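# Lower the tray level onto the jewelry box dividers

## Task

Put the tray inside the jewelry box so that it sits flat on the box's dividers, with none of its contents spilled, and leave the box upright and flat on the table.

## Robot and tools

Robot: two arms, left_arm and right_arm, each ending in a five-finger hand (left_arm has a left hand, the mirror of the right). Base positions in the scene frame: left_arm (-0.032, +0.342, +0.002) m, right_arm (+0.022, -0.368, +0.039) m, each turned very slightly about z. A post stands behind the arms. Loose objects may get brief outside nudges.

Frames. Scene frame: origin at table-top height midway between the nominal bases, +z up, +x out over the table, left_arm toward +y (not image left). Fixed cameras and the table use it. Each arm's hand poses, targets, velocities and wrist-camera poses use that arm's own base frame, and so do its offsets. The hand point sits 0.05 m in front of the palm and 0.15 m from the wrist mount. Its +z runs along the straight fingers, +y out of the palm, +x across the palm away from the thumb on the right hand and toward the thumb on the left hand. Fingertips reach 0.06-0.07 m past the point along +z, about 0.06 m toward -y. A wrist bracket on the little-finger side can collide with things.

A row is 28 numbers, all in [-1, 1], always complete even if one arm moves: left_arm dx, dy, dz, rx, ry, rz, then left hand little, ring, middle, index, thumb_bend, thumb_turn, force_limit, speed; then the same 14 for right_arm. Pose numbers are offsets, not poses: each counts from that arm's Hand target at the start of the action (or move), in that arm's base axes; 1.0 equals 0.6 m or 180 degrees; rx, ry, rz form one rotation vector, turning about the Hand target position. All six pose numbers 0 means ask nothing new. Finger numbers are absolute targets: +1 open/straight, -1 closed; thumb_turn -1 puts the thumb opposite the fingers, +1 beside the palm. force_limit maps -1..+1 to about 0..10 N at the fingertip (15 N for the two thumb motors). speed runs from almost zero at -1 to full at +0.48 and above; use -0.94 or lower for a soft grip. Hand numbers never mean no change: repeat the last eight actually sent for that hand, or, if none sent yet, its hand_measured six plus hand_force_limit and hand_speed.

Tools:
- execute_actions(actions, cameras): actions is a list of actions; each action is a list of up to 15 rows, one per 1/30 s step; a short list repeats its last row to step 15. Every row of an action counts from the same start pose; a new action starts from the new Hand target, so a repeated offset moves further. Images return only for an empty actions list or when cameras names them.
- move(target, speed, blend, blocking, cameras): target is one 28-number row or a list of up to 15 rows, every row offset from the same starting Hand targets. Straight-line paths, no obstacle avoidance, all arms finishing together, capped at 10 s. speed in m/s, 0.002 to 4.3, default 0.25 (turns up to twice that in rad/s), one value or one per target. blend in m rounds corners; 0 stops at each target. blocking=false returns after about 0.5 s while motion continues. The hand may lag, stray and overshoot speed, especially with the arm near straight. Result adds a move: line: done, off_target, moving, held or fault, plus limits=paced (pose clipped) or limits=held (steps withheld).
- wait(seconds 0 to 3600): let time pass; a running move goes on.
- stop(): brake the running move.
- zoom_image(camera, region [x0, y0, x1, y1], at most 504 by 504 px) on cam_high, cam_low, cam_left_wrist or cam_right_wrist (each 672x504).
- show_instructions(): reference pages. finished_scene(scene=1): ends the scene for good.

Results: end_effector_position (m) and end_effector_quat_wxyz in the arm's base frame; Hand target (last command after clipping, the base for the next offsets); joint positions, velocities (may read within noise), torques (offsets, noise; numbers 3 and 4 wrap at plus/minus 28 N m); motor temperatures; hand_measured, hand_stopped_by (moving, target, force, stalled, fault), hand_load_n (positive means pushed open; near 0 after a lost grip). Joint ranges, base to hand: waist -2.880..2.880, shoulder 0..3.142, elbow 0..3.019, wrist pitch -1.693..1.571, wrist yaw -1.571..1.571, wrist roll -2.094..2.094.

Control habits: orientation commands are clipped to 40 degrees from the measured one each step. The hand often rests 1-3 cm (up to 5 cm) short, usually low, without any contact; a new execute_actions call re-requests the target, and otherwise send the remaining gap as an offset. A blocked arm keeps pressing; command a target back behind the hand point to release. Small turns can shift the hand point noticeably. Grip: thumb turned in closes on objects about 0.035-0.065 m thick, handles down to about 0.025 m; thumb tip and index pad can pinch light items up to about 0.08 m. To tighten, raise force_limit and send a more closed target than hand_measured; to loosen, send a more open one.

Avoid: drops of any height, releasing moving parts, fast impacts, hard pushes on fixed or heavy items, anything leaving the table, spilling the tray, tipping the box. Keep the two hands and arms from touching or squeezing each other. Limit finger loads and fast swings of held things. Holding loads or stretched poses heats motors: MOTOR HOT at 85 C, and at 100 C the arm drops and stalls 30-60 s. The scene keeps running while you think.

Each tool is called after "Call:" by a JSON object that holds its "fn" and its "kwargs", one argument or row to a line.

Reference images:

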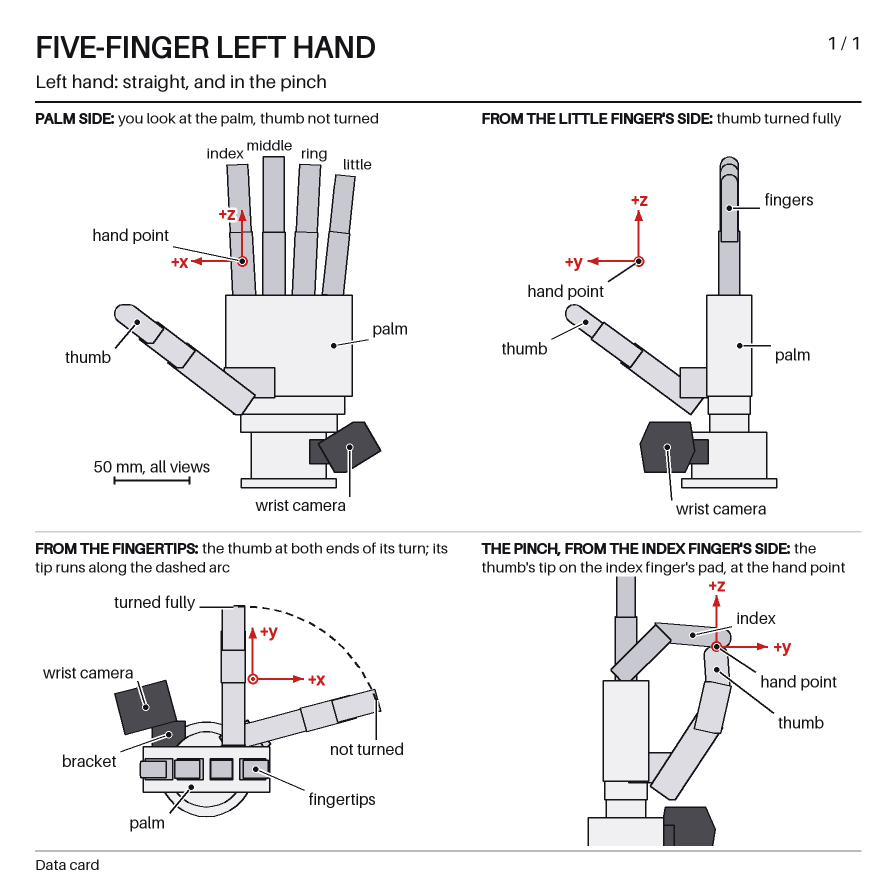

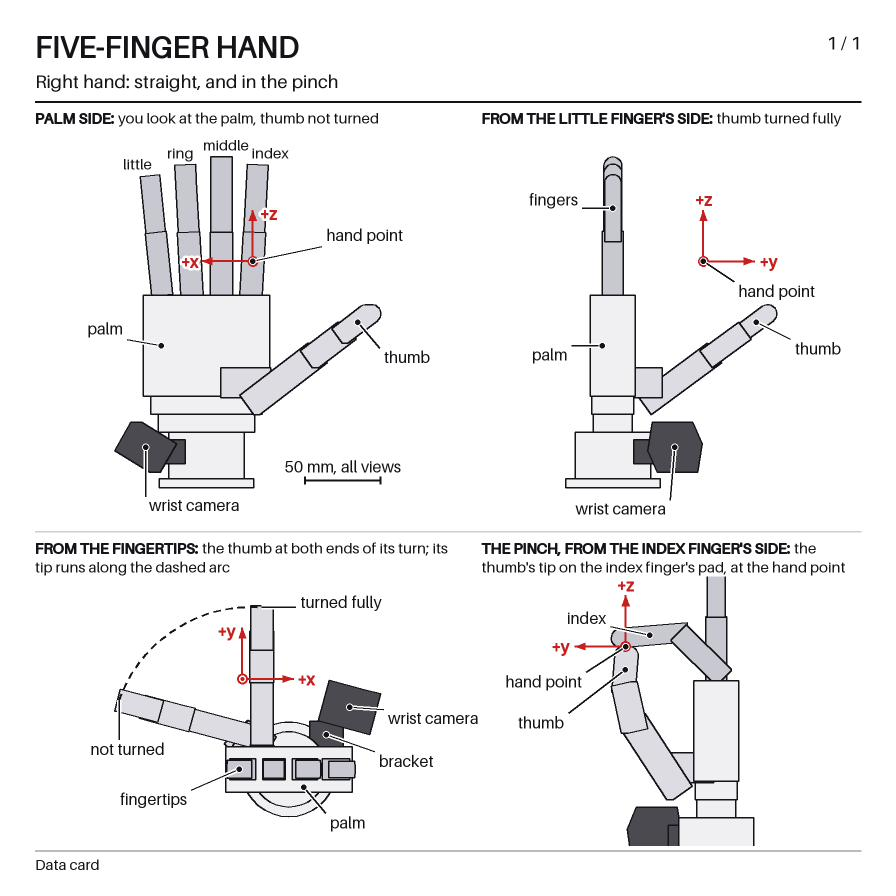

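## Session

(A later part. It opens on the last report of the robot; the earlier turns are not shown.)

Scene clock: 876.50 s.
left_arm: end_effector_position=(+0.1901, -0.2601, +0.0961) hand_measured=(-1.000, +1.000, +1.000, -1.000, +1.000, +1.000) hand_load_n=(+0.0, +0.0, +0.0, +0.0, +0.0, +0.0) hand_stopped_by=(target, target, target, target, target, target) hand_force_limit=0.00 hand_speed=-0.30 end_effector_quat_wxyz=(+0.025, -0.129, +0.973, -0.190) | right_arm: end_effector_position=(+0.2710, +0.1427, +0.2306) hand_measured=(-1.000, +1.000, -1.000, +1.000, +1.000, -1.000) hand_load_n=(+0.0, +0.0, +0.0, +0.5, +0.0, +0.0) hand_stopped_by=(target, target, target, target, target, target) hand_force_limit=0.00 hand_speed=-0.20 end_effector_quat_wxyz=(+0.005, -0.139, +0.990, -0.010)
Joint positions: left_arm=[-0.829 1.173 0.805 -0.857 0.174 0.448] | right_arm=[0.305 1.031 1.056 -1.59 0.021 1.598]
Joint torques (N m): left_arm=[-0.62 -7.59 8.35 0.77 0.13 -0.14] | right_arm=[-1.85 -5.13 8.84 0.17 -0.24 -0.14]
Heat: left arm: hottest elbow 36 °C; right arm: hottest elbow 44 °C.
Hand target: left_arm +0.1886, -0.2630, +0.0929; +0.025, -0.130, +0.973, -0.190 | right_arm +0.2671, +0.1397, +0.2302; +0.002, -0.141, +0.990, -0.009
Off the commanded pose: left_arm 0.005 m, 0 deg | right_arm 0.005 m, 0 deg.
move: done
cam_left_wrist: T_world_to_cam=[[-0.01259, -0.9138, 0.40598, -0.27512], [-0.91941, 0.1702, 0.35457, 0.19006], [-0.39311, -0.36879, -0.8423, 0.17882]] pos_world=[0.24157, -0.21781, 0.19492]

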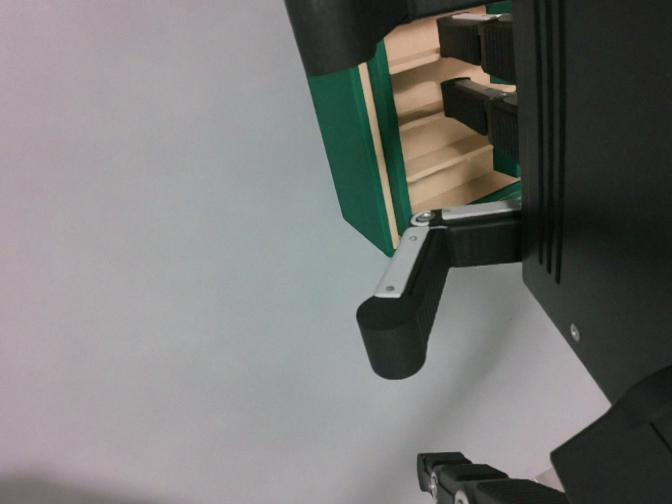

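Call:
{"fn": "move", "kwargs": {
  "target": [0,0,-0.013,0,0,0,-1,1,1,-1,1,1,0,-0.3,0,0,0,0,0,0,-1,1,-1,1,1,-1,0,-0.2],
  "speed": 0.03,
  "cameras": ["cam_left_wrist"]
}}

Call:
{"fn": "zoom_image", "kwargs": {
  "camera": "cam_left_wrist",
  "region": [330, 0, 530, 270]
}}

Scene clock: 878.73 s.
left_arm: end_effector_position=(+0.1906, -0.2601, +0.0884) hand_measured=(-1.000, +1.000, +1.000, -1.000, +1.000, +1.000) hand_load_n=(+0.5, +0.0, +0.0, +0.0, +0.0, +0.0) hand_stopped_by=(target, target, target, target, target, target) hand_force_limit=0.00 hand_speed=-0.30 end_effector_quat_wxyz=(+0.026, -0.129, +0.973, -0.189) | right_arm: end_effector_position=(+0.2710, +0.1427, +0.2306) hand_measured=(-1.000, +1.000, -1.000, +1.000, +1.000, -1.000) hand_load_n=(+0.0, +0.0, +0.0, +0.0, +0.0, +0.0) hand_stopped_by=(target, target, target, target, target, target) hand_force_limit=0.00 hand_speed=-0.20 end_effector_quat_wxyz=(+0.005, -0.139, +0.990, -0.010)
Joint positions: left_arm=[-0.829 1.182 0.79 -0.832 0.172 0.448] | right_arm=[0.305 1.031 1.056 -1.59 0.021 1.598]
Joint torques (N m): left_arm=[-0.62 -7.65 8.24 0.91 0.2 -0.14] | right_arm=[-1.61 -5.07 8.73 0.14 -0.25 -0.15]
Heat: left arm: hottest elbow 36 °C; right arm: hottest elbow 44 °C.
Hand target: left_arm +0.1887, -0.2630, +0.0851; +0.025, -0.130, +0.973, -0.190 | right_arm +0.2671, +0.1397, +0.2302; +0.002, -0.141, +0.990, -0.009
Off the commanded pose: left_arm 0.005 m, 0 deg | right_arm 0.005 m, 0 deg.
move: done
cam_left_wrist: T_world_to_cam=[[-0.01269, -0.91409, 0.40531, -0.27199], [-0.92018, 0.16929, 0.353, 0.19318], [-0.39129, -0.36847, -0.84328, 0.17239]] pos_world=[0.24177, -0.21781, 0.18743]

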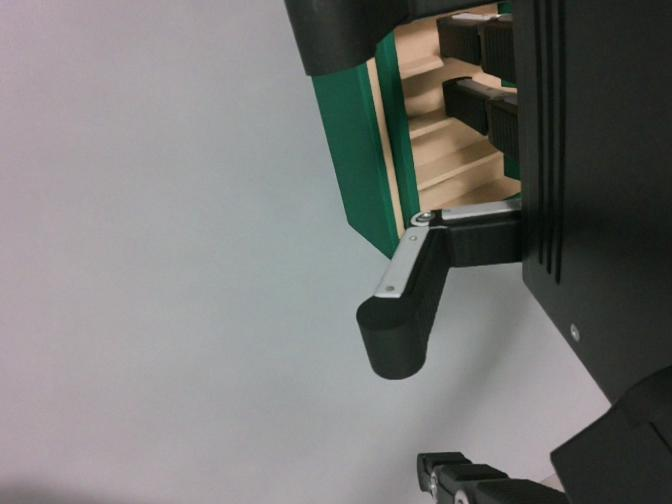

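Scaled by 1.867 from the camera's image (finer frame: 960x720).

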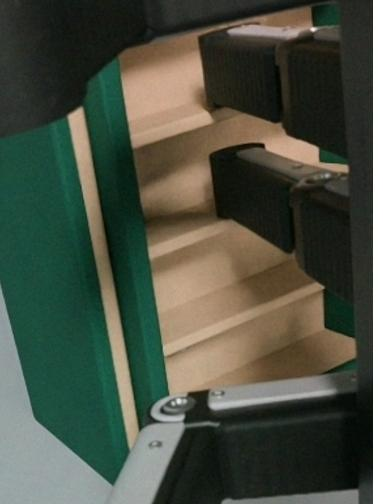

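Call:
{"fn": "move", "kwargs": {
  "target": [0,0,-0.010,0,0,0,-1,1,1,-1,1,1,0,-0.3,0,0,0,0,0,0,-1,1,-1,1,1,-1,0,-0.2],
  "speed": 0.03
}}

Call:
{"fn": "move", "kwargs": {
  "target": [0,0,-0.010,0,0,0,-1,1,1,-1,1,1,0,-0.3,0,0,0,0,0,0,-1,1,-1,1,1,-1,0,-0.2],
  "speed": 0.03,
  "cameras": ["cam_left_wrist"]
}}

Scene clock: 880.37 s.
left_arm: end_effector_position=(+0.1906, -0.2601, +0.0825) hand_measured=(-1.000, +1.000, +1.000, -1.000, +1.000, +1.000) hand_load_n=(+0.0, +0.0, +0.0, +0.0, +0.0, -0.5) hand_stopped_by=(target, target, target, target, target, target) hand_force_limit=0.00 hand_speed=-0.30 end_effector_quat_wxyz=(+0.026, -0.129, +0.973, -0.189) | right_arm: end_effector_position=(+0.2710, +0.1427, +0.2306) hand_measured=(-1.000, +1.000, -1.000, +1.000, +1.000, -1.000) hand_load_n=(+0.0, +0.0, +0.0, +0.0, +0.0, +0.0) hand_stopped_by=(target, target, target, target, target, target) hand_force_limit=0.00 hand_speed=-0.20 end_effector_quat_wxyz=(+0.005, -0.139, +0.990, -0.010)
Joint positions: left_arm=[-0.829 1.19 0.779 -0.814 0.172 0.448] | right_arm=[0.305 1.031 1.056 -1.59 0.021 1.598]
Joint torques (N m): left_arm=[-0.62 -7.65 8.18 0.87 0.2 -0.14] | right_arm=[-1.96 -5.3 8.73 0.14 -0.23 -0.12]
Heat: left arm: hottest elbow 36 °C; right arm: hottest elbow 44 °C.
Hand target: left_arm +0.1886, -0.2629, +0.0791; +0.025, -0.130, +0.973, -0.190 | right_arm +0.2671, +0.1397, +0.2302; +0.002, -0.141, +0.990, -0.009
Off the commanded pose: left_arm 0.005 m, 0 deg | right_arm 0.005 m, 0 deg.
move: done

Scene clock: 880.97 s.
left_arm: end_effector_position=(+0.1907, -0.2602, +0.0769) hand_measured=(-1.000, +1.000, +1.000, -1.000, +1.000, +1.000) hand_load_n=(+0.5, +0.0, +0.0, +0.0, +0.0, +0.0) hand_stopped_by=(target, target, target, target, target, target) hand_force_limit=0.00 hand_speed=-0.30 end_effector_quat_wxyz=(+0.026, -0.129, +0.973, -0.189) | right_arm: end_effector_position=(+0.2710, +0.1427, +0.2306) hand_measured=(-1.000, +1.000, -1.000, +1.000, +1.000, -1.000) hand_load_n=(+0.0, +0.0, +0.0, +0.0, +0.0, +0.0) hand_stopped_by=(target, target, target, target, target, target) hand_force_limit=0.00 hand_speed=-0.20 end_effector_quat_wxyz=(+0.005, -0.139, +0.990, -0.010)
Joint positions: left_arm=[-0.829 1.197 0.769 -0.796 0.172 0.448] | right_arm=[0.305 1.031 1.056 -1.59 0.021 1.598]
Joint torques (N m): left_arm=[-0.56 -7.65 8.06 0.94 0.2 -0.14] | right_arm=[-2.02 -5.36 8.75 0.09 -0.25 -0.15]
Heat: left arm: hottest elbow 36 °C; right arm: hottest elbow 44 °C.
Hand target: left_arm +0.1887, -0.2630, +0.0731; +0.025, -0.130, +0.973, -0.190 | right_arm +0.2671, +0.1397, +0.2302; +0.002, -0.141, +0.990, -0.009
Off the commanded pose: left_arm 0.005 m, 0 deg | right_arm 0.005 m, 0 deg.
move: done
cam_left_wrist: T_world_to_cam=[[-0.01269, -0.91409, 0.40531, -0.26738], [-0.92018, 0.16929, 0.353, 0.19739], [-0.39129, -0.36847, -0.84328, 0.16262]] pos_world=[0.24187, -0.21791, 0.17583]

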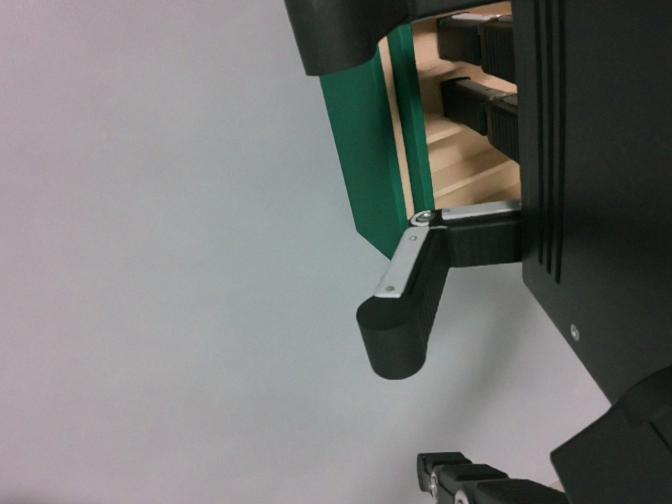

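Call:
{"fn": "move", "kwargs": {
  "target": [0,0,-0.007,0,0,0,-1,1,1,-1,1,1,0,-0.3,0,0,0,0,0,0,-1,1,-1,1,1,-1,0,-0.2],
  "speed": 0.03
}}

Call:
{"fn": "move", "kwargs": {
  "target": [0,0,-0.007,0,0,0,-1,1,1,-1,1,1,0,-0.3,0,0,0,0,0,0,-1,1,-1,1,1,-1,0,-0.2],
  "speed": 0.03,
  "cameras": ["cam_left_wrist"]
}}

Scene clock: 883.13 s.
left_arm: end_effector_position=(+0.1910, -0.2608, +0.0763) hand_measured=(-1.000, +1.000, +1.000, -1.000, +1.000, +1.000) hand_load_n=(+0.0, +0.0, -1.5, +0.0, +0.0, +0.0) hand_stopped_by=(target, target, target, target, target, target) hand_force_limit=0.00 hand_speed=-0.30 end_effector_quat_wxyz=(+0.027, -0.129, +0.973, -0.191) | right_arm: end_effector_position=(+0.2710, +0.1427, +0.2306) hand_measured=(-1.000, +1.000, -1.000, +1.000, +1.000, -1.000) hand_load_n=(+0.0, +0.0, +0.0, +0.0, +0.0, +0.0) hand_stopped_by=(target, target, target, target, target, target) hand_force_limit=0.00 hand_speed=-0.20 end_effector_quat_wxyz=(+0.005, -0.139, +0.990, -0.010)
Joint positions: left_arm=[-0.829 1.197 0.767 -0.79 0.172 0.448] | right_arm=[0.305 1.031 1.056 -1.59 0.021 1.598]
Joint torques (N m): left_arm=[-0.62 -7.18 7.56 1.21 0.19 -0.14] | right_arm=[-2.08 -5.42 8.72 0.08 -0.25 -0.14]
Heat: left arm: hottest elbow 36 °C; right arm: hottest elbow 44 °C.
Hand target: left_arm +0.1886, -0.2631, +0.0689; +0.025, -0.130, +0.973, -0.190 | right_arm +0.2671, +0.1397, +0.2302; +0.002, -0.141, +0.990, -0.009
Off the commanded pose: left_arm 0.008 m, 0 deg | right_arm 0.005 m, 0 deg.
move: done

Scene clock: 883.70 s.
left_arm: end_effector_position=(+0.1925, -0.2626, +0.0749) hand_measured=(-1.000, +1.000, +1.000, -1.000, +1.000, +1.000) hand_load_n=(+0.0, +0.0, -1.0, +0.0, +0.0, +0.0) hand_stopped_by=(target, target, target, target, target, target) hand_force_limit=0.00 hand_speed=-0.30 end_effector_quat_wxyz=(+0.030, -0.128, +0.972, -0.196) | right_arm: end_effector_position=(+0.2710, +0.1427, +0.2306) hand_measured=(-1.000, +1.000, -1.000, +1.000, +1.000, -1.000) hand_load_n=(+0.0, -0.5, +0.0, +0.0, +0.0, +0.0) hand_stopped_by=(target, target, target, target, target, target) hand_force_limit=0.00 hand_speed=-0.20 end_effector_quat_wxyz=(+0.005, -0.139, +0.990, -0.010)
Joint positions: left_arm=[-0.829 1.197 0.762 -0.774 0.173 0.448] | right_arm=[0.305 1.031 1.056 -1.59 0.021 1.598]
Joint torques (N m): left_arm=[-0.62 -6.71 7.31 1.1 0.16 -0.14] | right_arm=[-1.9 -5.01 8.79 0.08 -0.23 -0.15]
Heat: left arm: hottest elbow 35 °C; right arm: hottest elbow 44 °C.
Hand target: left_arm +0.1885, -0.2629, +0.0646; +0.025, -0.130, +0.973, -0.190 | right_arm +0.2671, +0.1397, +0.2302; +0.002, -0.141, +0.990, -0.009
Off the commanded pose: left_arm 0.011 m, 1 deg | right_arm 0.005 m, 0 deg.
move: off_target (left_arm)
cam_left_wrist: T_world_to_cam=[[-0.01736, -0.90924, 0.4159, -0.2674], [-0.92347, 0.17404, 0.34194, 0.20284], [-0.38329, -0.37814, -0.84268, 0.15671]] pos_world=[0.24274, -0.21918, 0.17392]

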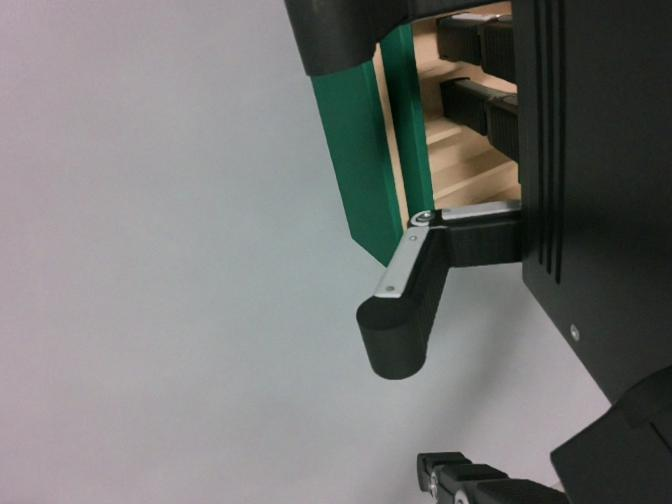

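Call:
{"fn": "move", "kwargs": {
  "target": [0,0,-0.008,0,0,0,-1,1,1,-1,1,1,0,-0.3,0,0,0,0,0,0,-1,1,-1,1,1,-1,0,-0.2],
  "speed": 0.03,
  "cameras": ["cam_left_wrist","cam_high"]
}}

Call:
{"fn": "zoom_image", "kwargs": {
  "camera": "cam_left_wrist",
  "region": [330, 20, 450, 220]
}}

Call:
{"fn": "zoom_image", "kwargs": {
  "camera": "cam_high",
  "region": [395, 155, 475, 250]
}}

Scene clock: 885.77 s.
left_arm: end_effector_position=(+0.1941, -0.2643, +0.0737) hand_measured=(-1.000, +1.000, +1.000, -1.000, +1.000, +1.000) hand_load_n=(+0.0, -0.5, -1.0, +0.0, +0.0, +0.0) hand_stopped_by=(target, target, target, target, target, target) hand_force_limit=0.00 hand_speed=-0.30 end_effector_quat_wxyz=(+0.033, -0.128, +0.971, -0.200) | right_arm: end_effector_position=(+0.2710, +0.1427, +0.2306) hand_measured=(-1.000, +1.000, -1.000, +1.000, +1.000, -1.000) hand_load_n=(+0.0, +0.0, +0.0, +0.0, +0.0, +0.0) hand_stopped_by=(target, target, target, target, target, target) hand_force_limit=0.00 hand_speed=-0.20 end_effector_quat_wxyz=(+0.005, -0.139, +0.990, -0.010)
Joint positions: left_arm=[-0.829 1.197 0.757 -0.758 0.173 0.448] | right_arm=[0.305 1.031 1.056 -1.59 0.021 1.598]
Joint torques (N m): left_arm=[-0.56 -6.18 6.95 1.06 0.16 -0.14] | right_arm=[-2.14 -5.01 8.7 -0.02 -0.24 -0.13]
Heat: left arm: hottest elbow 35 °C; right arm: hottest elbow 44 °C.
Hand target: left_arm +0.1885, -0.2630, +0.0598; +0.025, -0.130, +0.973, -0.190 | right_arm +0.2671, +0.1397, +0.2302; +0.002, -0.141, +0.990, -0.009
Off the commanded pose: left_arm 0.015 m, 2 deg | right_arm 0.005 m, 0 deg.
move: off_target (left_arm)
cam_left_wrist: T_world_to_cam=[[-0.02058, -0.90571, 0.4234, -0.26742], [-0.92609, 0.17685, 0.3333, 0.20697], [-0.37675, -0.38524, -0.8424, 0.1525]] pos_world=[0.24362, -0.22006, 0.17271]
Images, in order (width x height): cam_high 672x504, cam_left_wrist 672x504.

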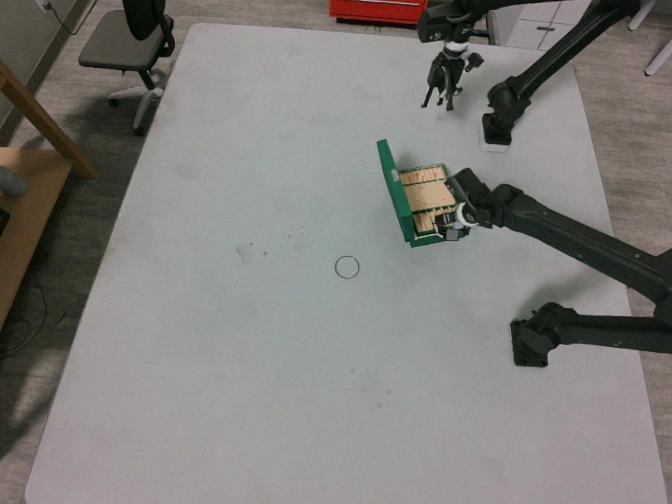

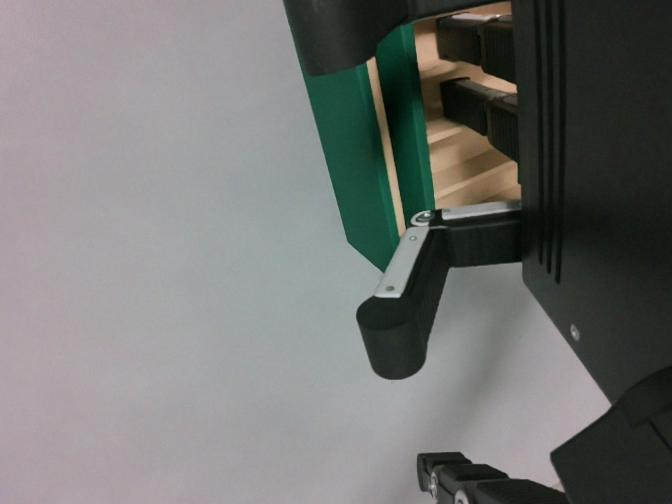

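Scaled by 2.520 from the camera's image (finer frame: 960x720).

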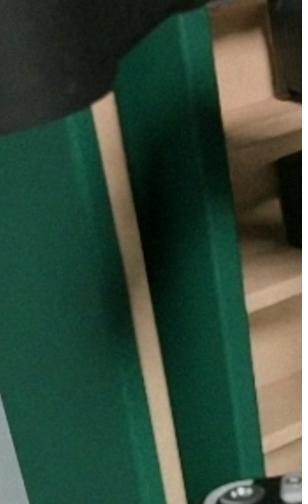

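Scaled by 5.305 from the camera's image (finer frame: 960x720).

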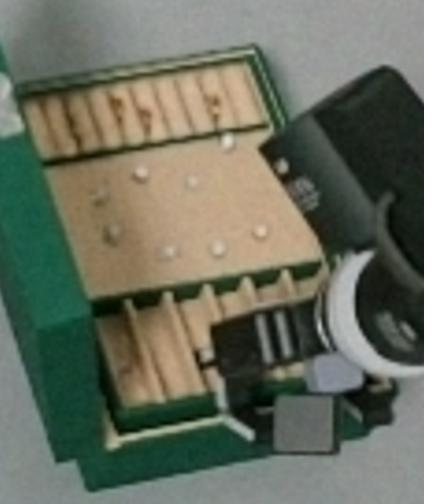

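Call:
{"fn": "move", "kwargs": {
  "target": [0,0,0.06,0,0,0,-1,1,1,-1,1,1,0,-0.3,0,0,0,0,0,0,-1,1,-1,1,1,-1,0,-0.2],
  "speed": 0.04
}}

Call:
{"fn": "move", "kwargs": {
  "target": [0,0,0.12,0,0,0,-1,1,1,-1,1,1,0,-0.3,0,0,0,0,0,0,-1,1,-1,1,1,-1,0,-0.2],
  "speed": 0.08,
  "cameras": ["cam_left_wrist"]
}}

Call:
{"fn": "move", "kwargs": {
  "target": [-0.12,0.11,0.08,0,0,0,-1,1,1,-1,1,1,0,-0.3,0,0,0,0,0,0,-1,1,-1,1,1,-1,0,-0.2],
  "speed": 0.25
}}

Call:
{"fn": "move", "kwargs": {
  "target": [0,0,0,0,0,0,-1,1,1,-1,1,1,0,-0.3,-0.04,0.22,0,0,0,0,-1,1,-1,1,1,-1,0,-0.2],
  "speed": 0.2,
  "cameras": ["cam_right_wrist","cam_high"]
}}

Call:
{"fn": "zoom_image", "kwargs": {
  "camera": "cam_right_wrist",
  "region": [300, 0, 672, 330]
}}

Scene clock: 891.80 s.
left_arm: end_effector_position=(+0.1858, -0.2523, +0.0783) hand_measured=(-1.000, +1.000, +1.000, -1.000, +1.000, +1.000) hand_load_n=(+0.0, +0.0, +0.0, +0.0, +0.0, +0.0) hand_stopped_by=(target, target, target, target, target, target) hand_force_limit=0.00 hand_speed=-0.30 end_effector_quat_wxyz=(+0.023, -0.132, +0.975, -0.176) | right_arm: end_effector_position=(+0.2710, +0.1427, +0.2306) hand_measured=(-1.000, +1.000, -1.000, +1.000, +1.000, -1.000) hand_load_n=(+0.0, +0.0, +0.5, -0.5, +0.0, -0.5) hand_stopped_by=(target, target, target, target, target, target) hand_force_limit=0.00 hand_speed=-0.20 end_effector_quat_wxyz=(+0.005, -0.139, +0.990, -0.010)
Joint positions: left_arm=[-0.829 1.188 0.768 -0.831 0.162 0.447] | right_arm=[0.305 1.031 1.056 -1.59 0.021 1.598]
Joint torques (N m): left_arm=[-0.56 -9.23 11.86 -0.38 0.56 -0.12] | right_arm=[-1.67 -5.01 8.7 0.16 -0.26 -0.15]
Heat: left arm: hottest elbow 35 °C; right arm: hottest elbow 43 °C.
Hand target: left_arm +0.1886, -0.2631, +0.0960; +0.025, -0.130, +0.973, -0.190 | right_arm +0.2671, +0.1397, +0.2302; +0.002, -0.141, +0.990, -0.009
Off the commanded pose: left_arm 0.021 m, 2 deg | right_arm 0.005 m, 0 deg.
move: off_target (left_arm)

Scene clock: 893.30 s.
left_arm: end_effector_position=(+0.1802, -0.2491, +0.1455) hand_measured=(-1.000, +1.000, +1.000, -1.000, +1.000, +1.000) hand_load_n=(+0.0, +0.0, +0.0, +0.0, -0.5, +0.0) hand_stopped_by=(target, target, target, target, target, target) hand_force_limit=0.00 hand_speed=-0.30 end_effector_quat_wxyz=(+0.012, -0.132, +0.977, -0.168) | right_arm: end_effector_position=(+0.2710, +0.1427, +0.2306) hand_measured=(-1.000, +1.000, -1.000, +1.000, +1.000, -1.000) hand_load_n=(+0.0, +0.0, +0.0, +0.0, +0.0, +0.0) hand_stopped_by=(target, target, target, target, target, target) hand_force_limit=0.00 hand_speed=-0.20 end_effector_quat_wxyz=(+0.005, -0.139, +0.990, -0.010)
Joint positions: left_arm=[-0.83 1.126 0.907 -1.057 0.17 0.447] | right_arm=[0.305 1.031 1.056 -1.59 0.021 1.598]
Joint torques (N m): left_arm=[-0.44 -8.41 13.63 0.16 0.29 -0.12] | right_arm=[-1.9 -5.07 8.7 0.12 -0.24 -0.15]
Heat: left arm: hottest elbow 35 °C; right arm: hottest elbow 43 °C.
Hand target: left_arm +0.1886, -0.2630, +0.1679; +0.025, -0.130, +0.973, -0.190 | right_arm +0.2671, +0.1397, +0.2302; +0.002, -0.141, +0.990, -0.009
Off the commanded pose: left_arm 0.028 m, 3 deg | right_arm 0.005 m, 0 deg.
move: off_target (left_arm)
cam_left_wrist: T_world_to_cam=[[0.00072, -0.92902, 0.37002, -0.28611], [-0.90783, 0.15455, 0.38982, 0.15035], [-0.41934, -0.3362, -0.84328, 0.2336]] pos_world=[0.23465, -0.21051, 0.24425]

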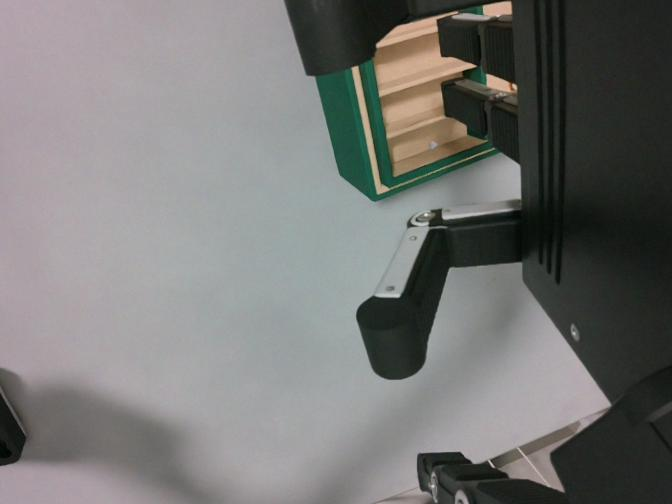

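Scene clock: 894.47 s.
left_arm: end_effector_position=(+0.1185, -0.1956, +0.2130) hand_measured=(-1.000, +1.000, +1.000, -1.000, +1.000, +1.000) hand_load_n=(+0.0, -0.5, +0.0, +0.0, +0.0, +0.0) hand_stopped_by=(target, target, target, target, target, target) hand_force_limit=0.00 hand_speed=-0.30 end_effector_quat_wxyz=(+0.026, -0.129, +0.973, -0.190) | right_arm: end_effector_position=(+0.2710, +0.1427, +0.2306) hand_measured=(-1.000, +1.000, -1.000, +1.000, +1.000, -1.000) hand_load_n=(+0.0, +0.0, +0.0, +0.0, +0.0, +0.0) hand_stopped_by=(target, target, target, target, target, target) hand_force_limit=0.00 hand_speed=-0.20 end_effector_quat_wxyz=(+0.005, -0.139, +0.990, -0.010)
Joint positions: left_arm=[-0.87 0.831 0.907 -1.294 0.16 0.409] | right_arm=[0.305 1.031 1.056 -1.59 0.021 1.598]
Joint torques (N m): left_arm=[-0.67 -3.72 9.99 0.23 0.12 -0.12] | right_arm=[-1.55 -4.95 8.7 0.08 -0.23 -0.13]
Heat: left arm: hottest elbow 35 °C; right arm: hottest elbow 43 °C.
Hand target: left_arm +0.1166, -0.1970, +0.2159; +0.025, -0.130, +0.973, -0.190 | right_arm +0.2671, +0.1397, +0.2302; +0.002, -0.141, +0.990, -0.009
Off the commanded pose: left_arm 0.004 m, 0 deg | right_arm 0.005 m, 0 deg.
move: done

Scene clock: 896.13 s.
left_arm: end_effector_position=(+0.1184, -0.1956, +0.2131) hand_measured=(-1.000, +1.000, +1.000, -1.000, +1.000, +1.000) hand_load_n=(+0.0, +0.0, +0.0, +0.0, +0.0, +0.0) hand_stopped_by=(target, target, target, target, target, target) hand_force_limit=0.00 hand_speed=-0.30 end_effector_quat_wxyz=(+0.025, -0.129, +0.973, -0.190) | right_arm: end_effector_position=(+0.2299, +0.2573, +0.2113) hand_measured=(-1.000, +1.000, -1.000, +1.000, +1.000, -1.000) hand_load_n=(+0.0, +0.0, +0.0, +0.0, -0.5, +0.0) hand_stopped_by=(target, target, target, target, target, target) hand_force_limit=0.00 hand_speed=-0.20 end_effector_quat_wxyz=(-0.020, -0.144, +0.989, -0.020)
Joint positions: left_arm=[-0.87 0.831 0.907 -1.294 0.16 0.408] | right_arm=[0.729 1.133 1.081 -1.574 0.011 2.012]
Joint torques (N m): left_arm=[-0.67 -3.72 9.98 0.25 0.12 -0.14] | right_arm=[-0.21 -4.89 14.05 0.53 0.12 0.18]
Heat: left arm: hottest elbow 35 °C; right arm: hottest elbow 44 °C.
Hand target: left_arm +0.1166, -0.1970, +0.2159; +0.025, -0.130, +0.973, -0.190 | right_arm +0.2431, +0.2717, +0.2302; +0.002, -0.141, +0.990, -0.009
Off the commanded pose: left_arm 0.004 m, 0 deg | right_arm 0.027 m, 3 deg.
move: off_target (right_arm)
cam_right_wrist: T_world_to_cam=[[-0.50626, 0.85947, -0.07075, -0.08572], [0.75657, 0.48202, 0.44187, -0.38788], [0.41388, 0.17018, -0.89428, 0.16207]] pos_world=[0.18299, 0.23306, 0.31027]
Images, in order (width x height): cam_high 672x504, cam_right_wrist 672x504.

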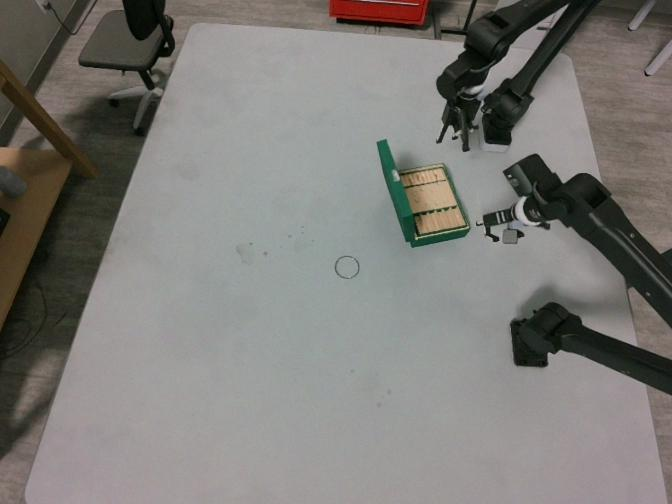

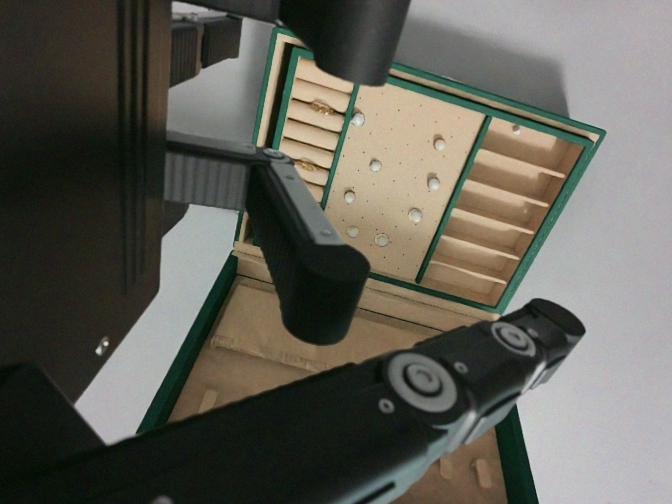

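Scaled by 1.355 from the camera's image (finer frame: 960x720).

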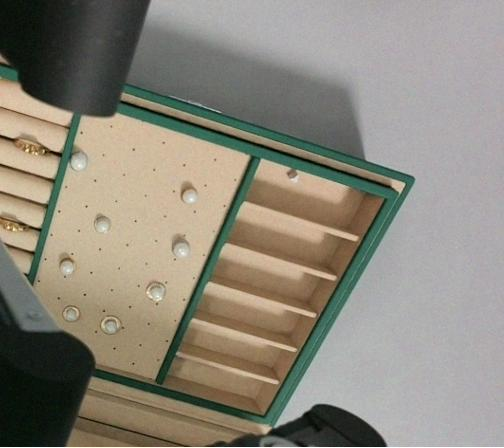

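Call:
{"fn": "zoom_image", "kwargs": {
  "camera": "cam_right_wrist",
  "region": [400, 100, 620, 320]
}}

Call:
{"fn": "zoom_image", "kwargs": {
  "camera": "cam_right_wrist",
  "region": [540, 90, 620, 170]
}}

Call:
{"fn": "zoom_image", "kwargs": {
  "camera": "cam_right_wrist",
  "region": [240, 20, 330, 110]
}}

Scaled by 2.291 from the camera's image (finer frame: 960x720).

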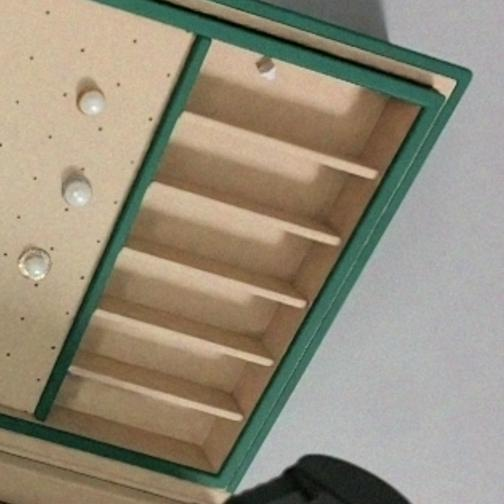

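Scaled by 6.300 from the camera's image (finer frame: 960x720).

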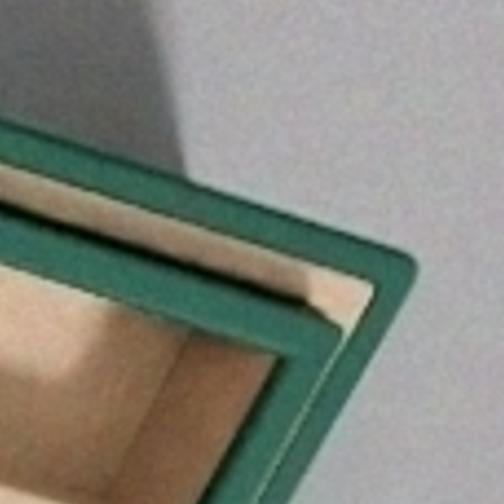

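Scaled by 5.600 from the camera's image (finer frame: 960x720).

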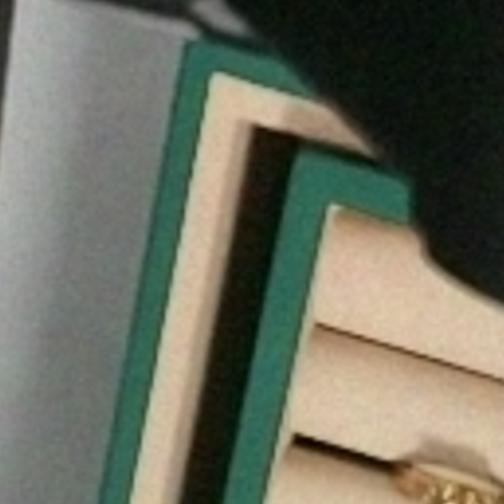

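Call:
{"fn": "zoom_image", "kwargs": {
  "camera": "cam_right_wrist",
  "region": [410, 225, 510, 315]
}}

Call:
{"fn": "zoom_image", "kwargs": {
  "camera": "cam_high",
  "region": [395, 155, 475, 250]
}}

Scaled by 5.040 from the camera's image (finer frame: 960x720).

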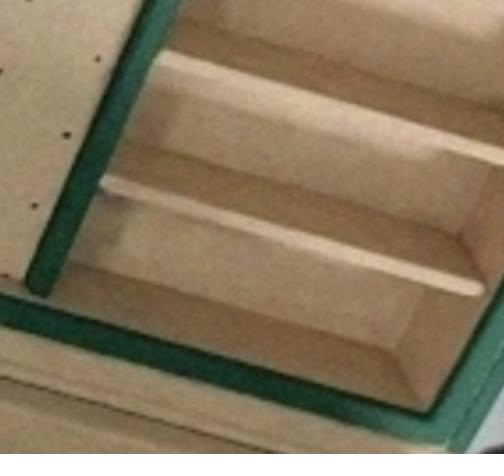

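Scaled by 5.305 from the camera's image (finer frame: 960x720).

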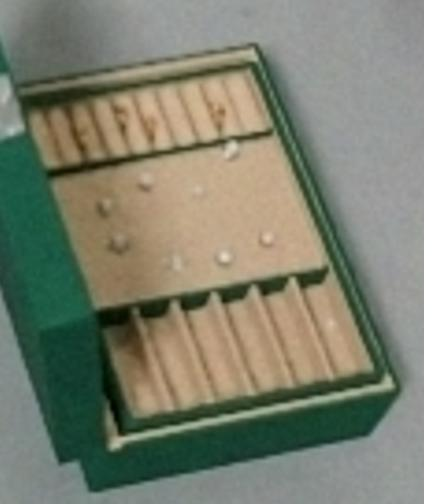

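Call:
{"fn": "move", "kwargs": {
  "target": [0,0,0,0,0,0,-1,1,1,-1,1,1,0,-0.3,0.04,-0.22,0,0,0,0,-1,1,-1,1,1,-1,0,-0.2],
  "speed": 0.25,
  "cameras": ["cam_right_wrist"]
}}

Call:
{"fn": "zoom_image", "kwargs": {
  "camera": "cam_right_wrist",
  "region": [400, 0, 672, 250]
}}

Scene clock: 909.37 s.
left_arm: end_effector_position=(+0.1184, -0.1956, +0.2131) hand_measured=(-1.000, +1.000, +1.000, -1.000, +1.000, +1.000) hand_load_n=(+0.0, +0.0, +0.0, +0.0, +0.0, +0.0) hand_stopped_by=(target, target, target, target, target, target) hand_force_limit=0.00 hand_speed=-0.30 end_effector_quat_wxyz=(+0.025, -0.129, +0.973, -0.190) | right_arm: end_effector_position=(+0.2710, +0.1427, +0.2308) hand_measured=(-1.000, +1.000, -1.000, +1.000, +1.000, -1.000) hand_load_n=(+0.0, +0.0, +0.0, +0.0, +0.0, +0.0) hand_stopped_by=(target, target, target, target, target, target) hand_force_limit=0.00 hand_speed=-0.20 end_effector_quat_wxyz=(+0.005, -0.138, +0.990, -0.010)
Joint positions: left_arm=[-0.87 0.831 0.907 -1.294 0.16 0.408] | right_arm=[0.305 1.03 1.056 -1.59 0.021 1.598]
Joint torques (N m): left_arm=[-0.67 -3.72 9.98 0.24 0.12 -0.14] | right_arm=[-1.67 -5.01 8.75 0.12 -0.26 -0.15]
Heat: left arm: hottest elbow 36 °C; right arm: hottest elbow 44 °C.
Hand target: left_arm +0.1166, -0.1970, +0.2159; +0.025, -0.130, +0.973, -0.190 | right_arm +0.2672, +0.1397, +0.2302; +0.002, -0.141, +0.990, -0.008
Off the commanded pose: left_arm 0.004 m, 0 deg | right_arm 0.005 m, 1 deg.
move: done
cam_right_wrist: T_world_to_cam=[[-0.4939, 0.86659, -0.07135, 0.03071], [0.73949, 0.46179, 0.48979, -0.3758], [0.4574, 0.18914, -0.86891, 0.16175]] pos_world=[0.21908, 0.11633, 0.3268]

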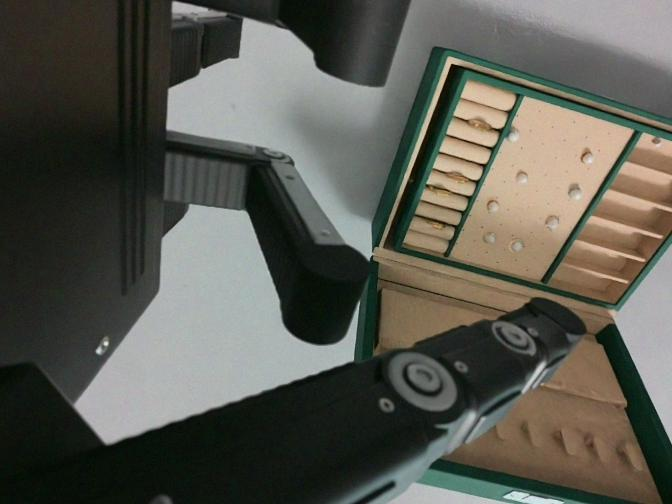

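Scaled by 1.853 from the camera's image (finer frame: 960x720).

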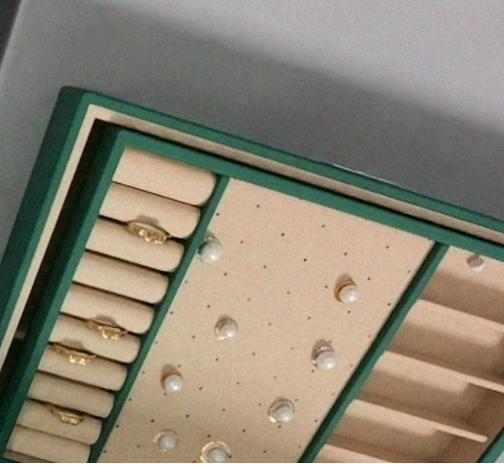

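Call:
{"fn": "zoom_image", "kwargs": {
  "camera": "cam_right_wrist",
  "region": [415, 35, 495, 115]
}}

Call:
{"fn": "zoom_image", "kwargs": {
  "camera": "cam_right_wrist",
  "region": [365, 200, 445, 280]
}}

Call:
{"fn": "zoom_image", "kwargs": {
  "camera": "cam_right_wrist",
  "region": [580, 260, 660, 340]
}}

Call:
{"fn": "zoom_image", "kwargs": {
  "camera": "cam_right_wrist",
  "region": [592, 80, 672, 160]
}}

Scaled by 6.300 from the camera's image (finer frame: 960x720).

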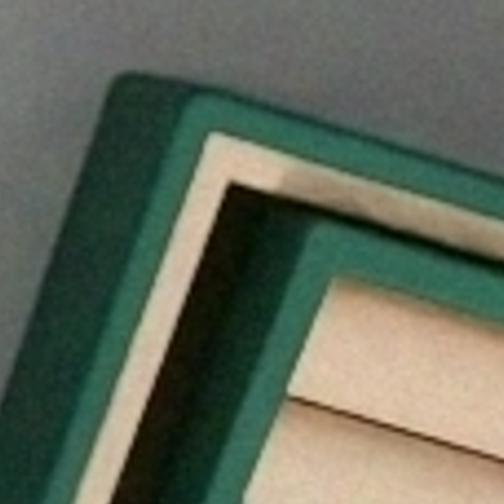

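Scaled by 6.300 from the camera's image (finer frame: 960x720).

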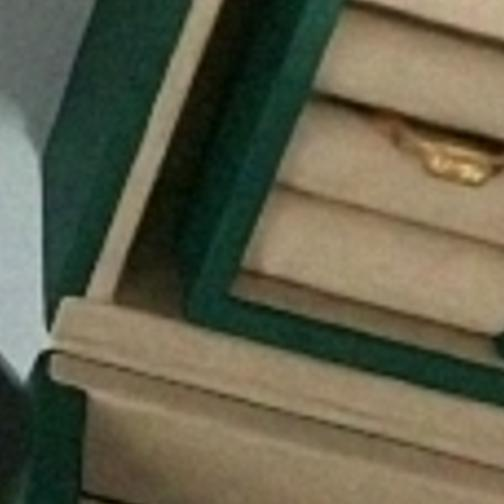

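Scaled by 6.300 from the camera's image (finer frame: 960x720).

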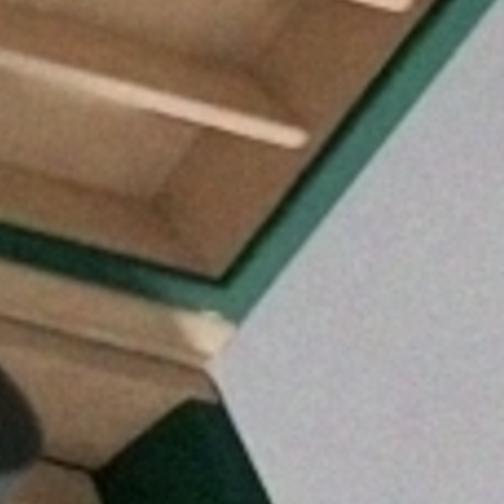

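Scaled by 6.300 from the camera's image (finer frame: 960x720).

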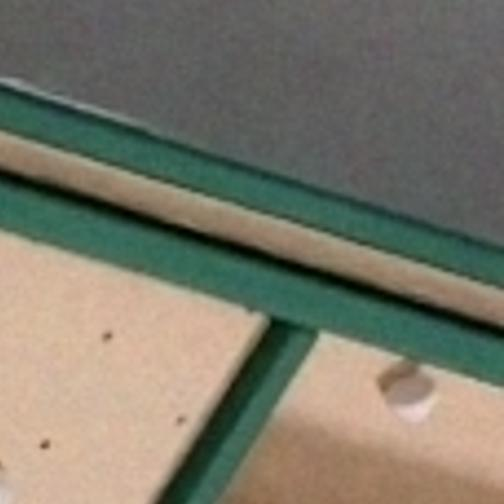

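Call:
{"fn": "zoom_image", "kwargs": {
  "camera": "cam_right_wrist",
  "region": [622, 230, 672, 280]
}}

Call:
{"fn": "zoom_image", "kwargs": {
  "camera": "cam_right_wrist",
  "region": [600, 280, 640, 320]
}}

Scaled by 10.080 from the camera's image (finer frame: 960x720).

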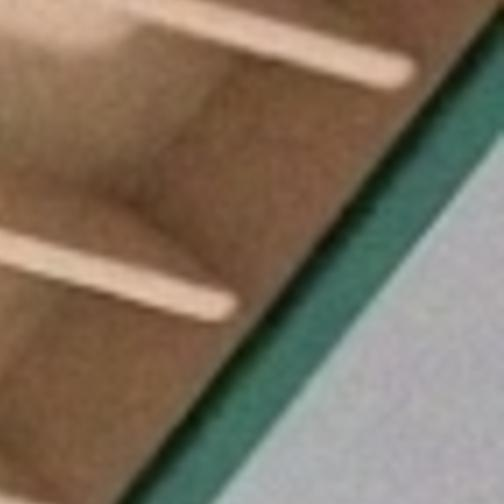

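Scaled by 12.600 from the camera's image (finer frame: 960x720).

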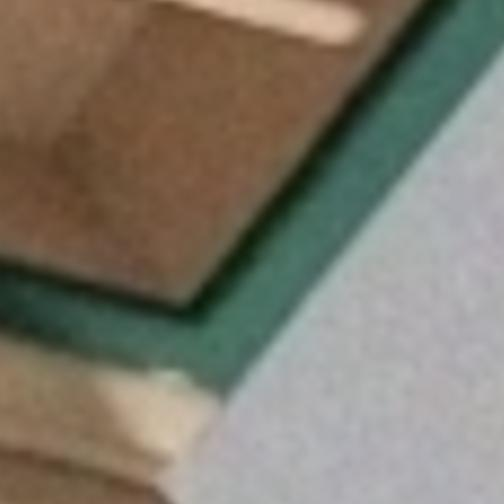

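Call:
{"fn": "finished_scene", "kwargs": {

}}

The scene is finished: the task was done.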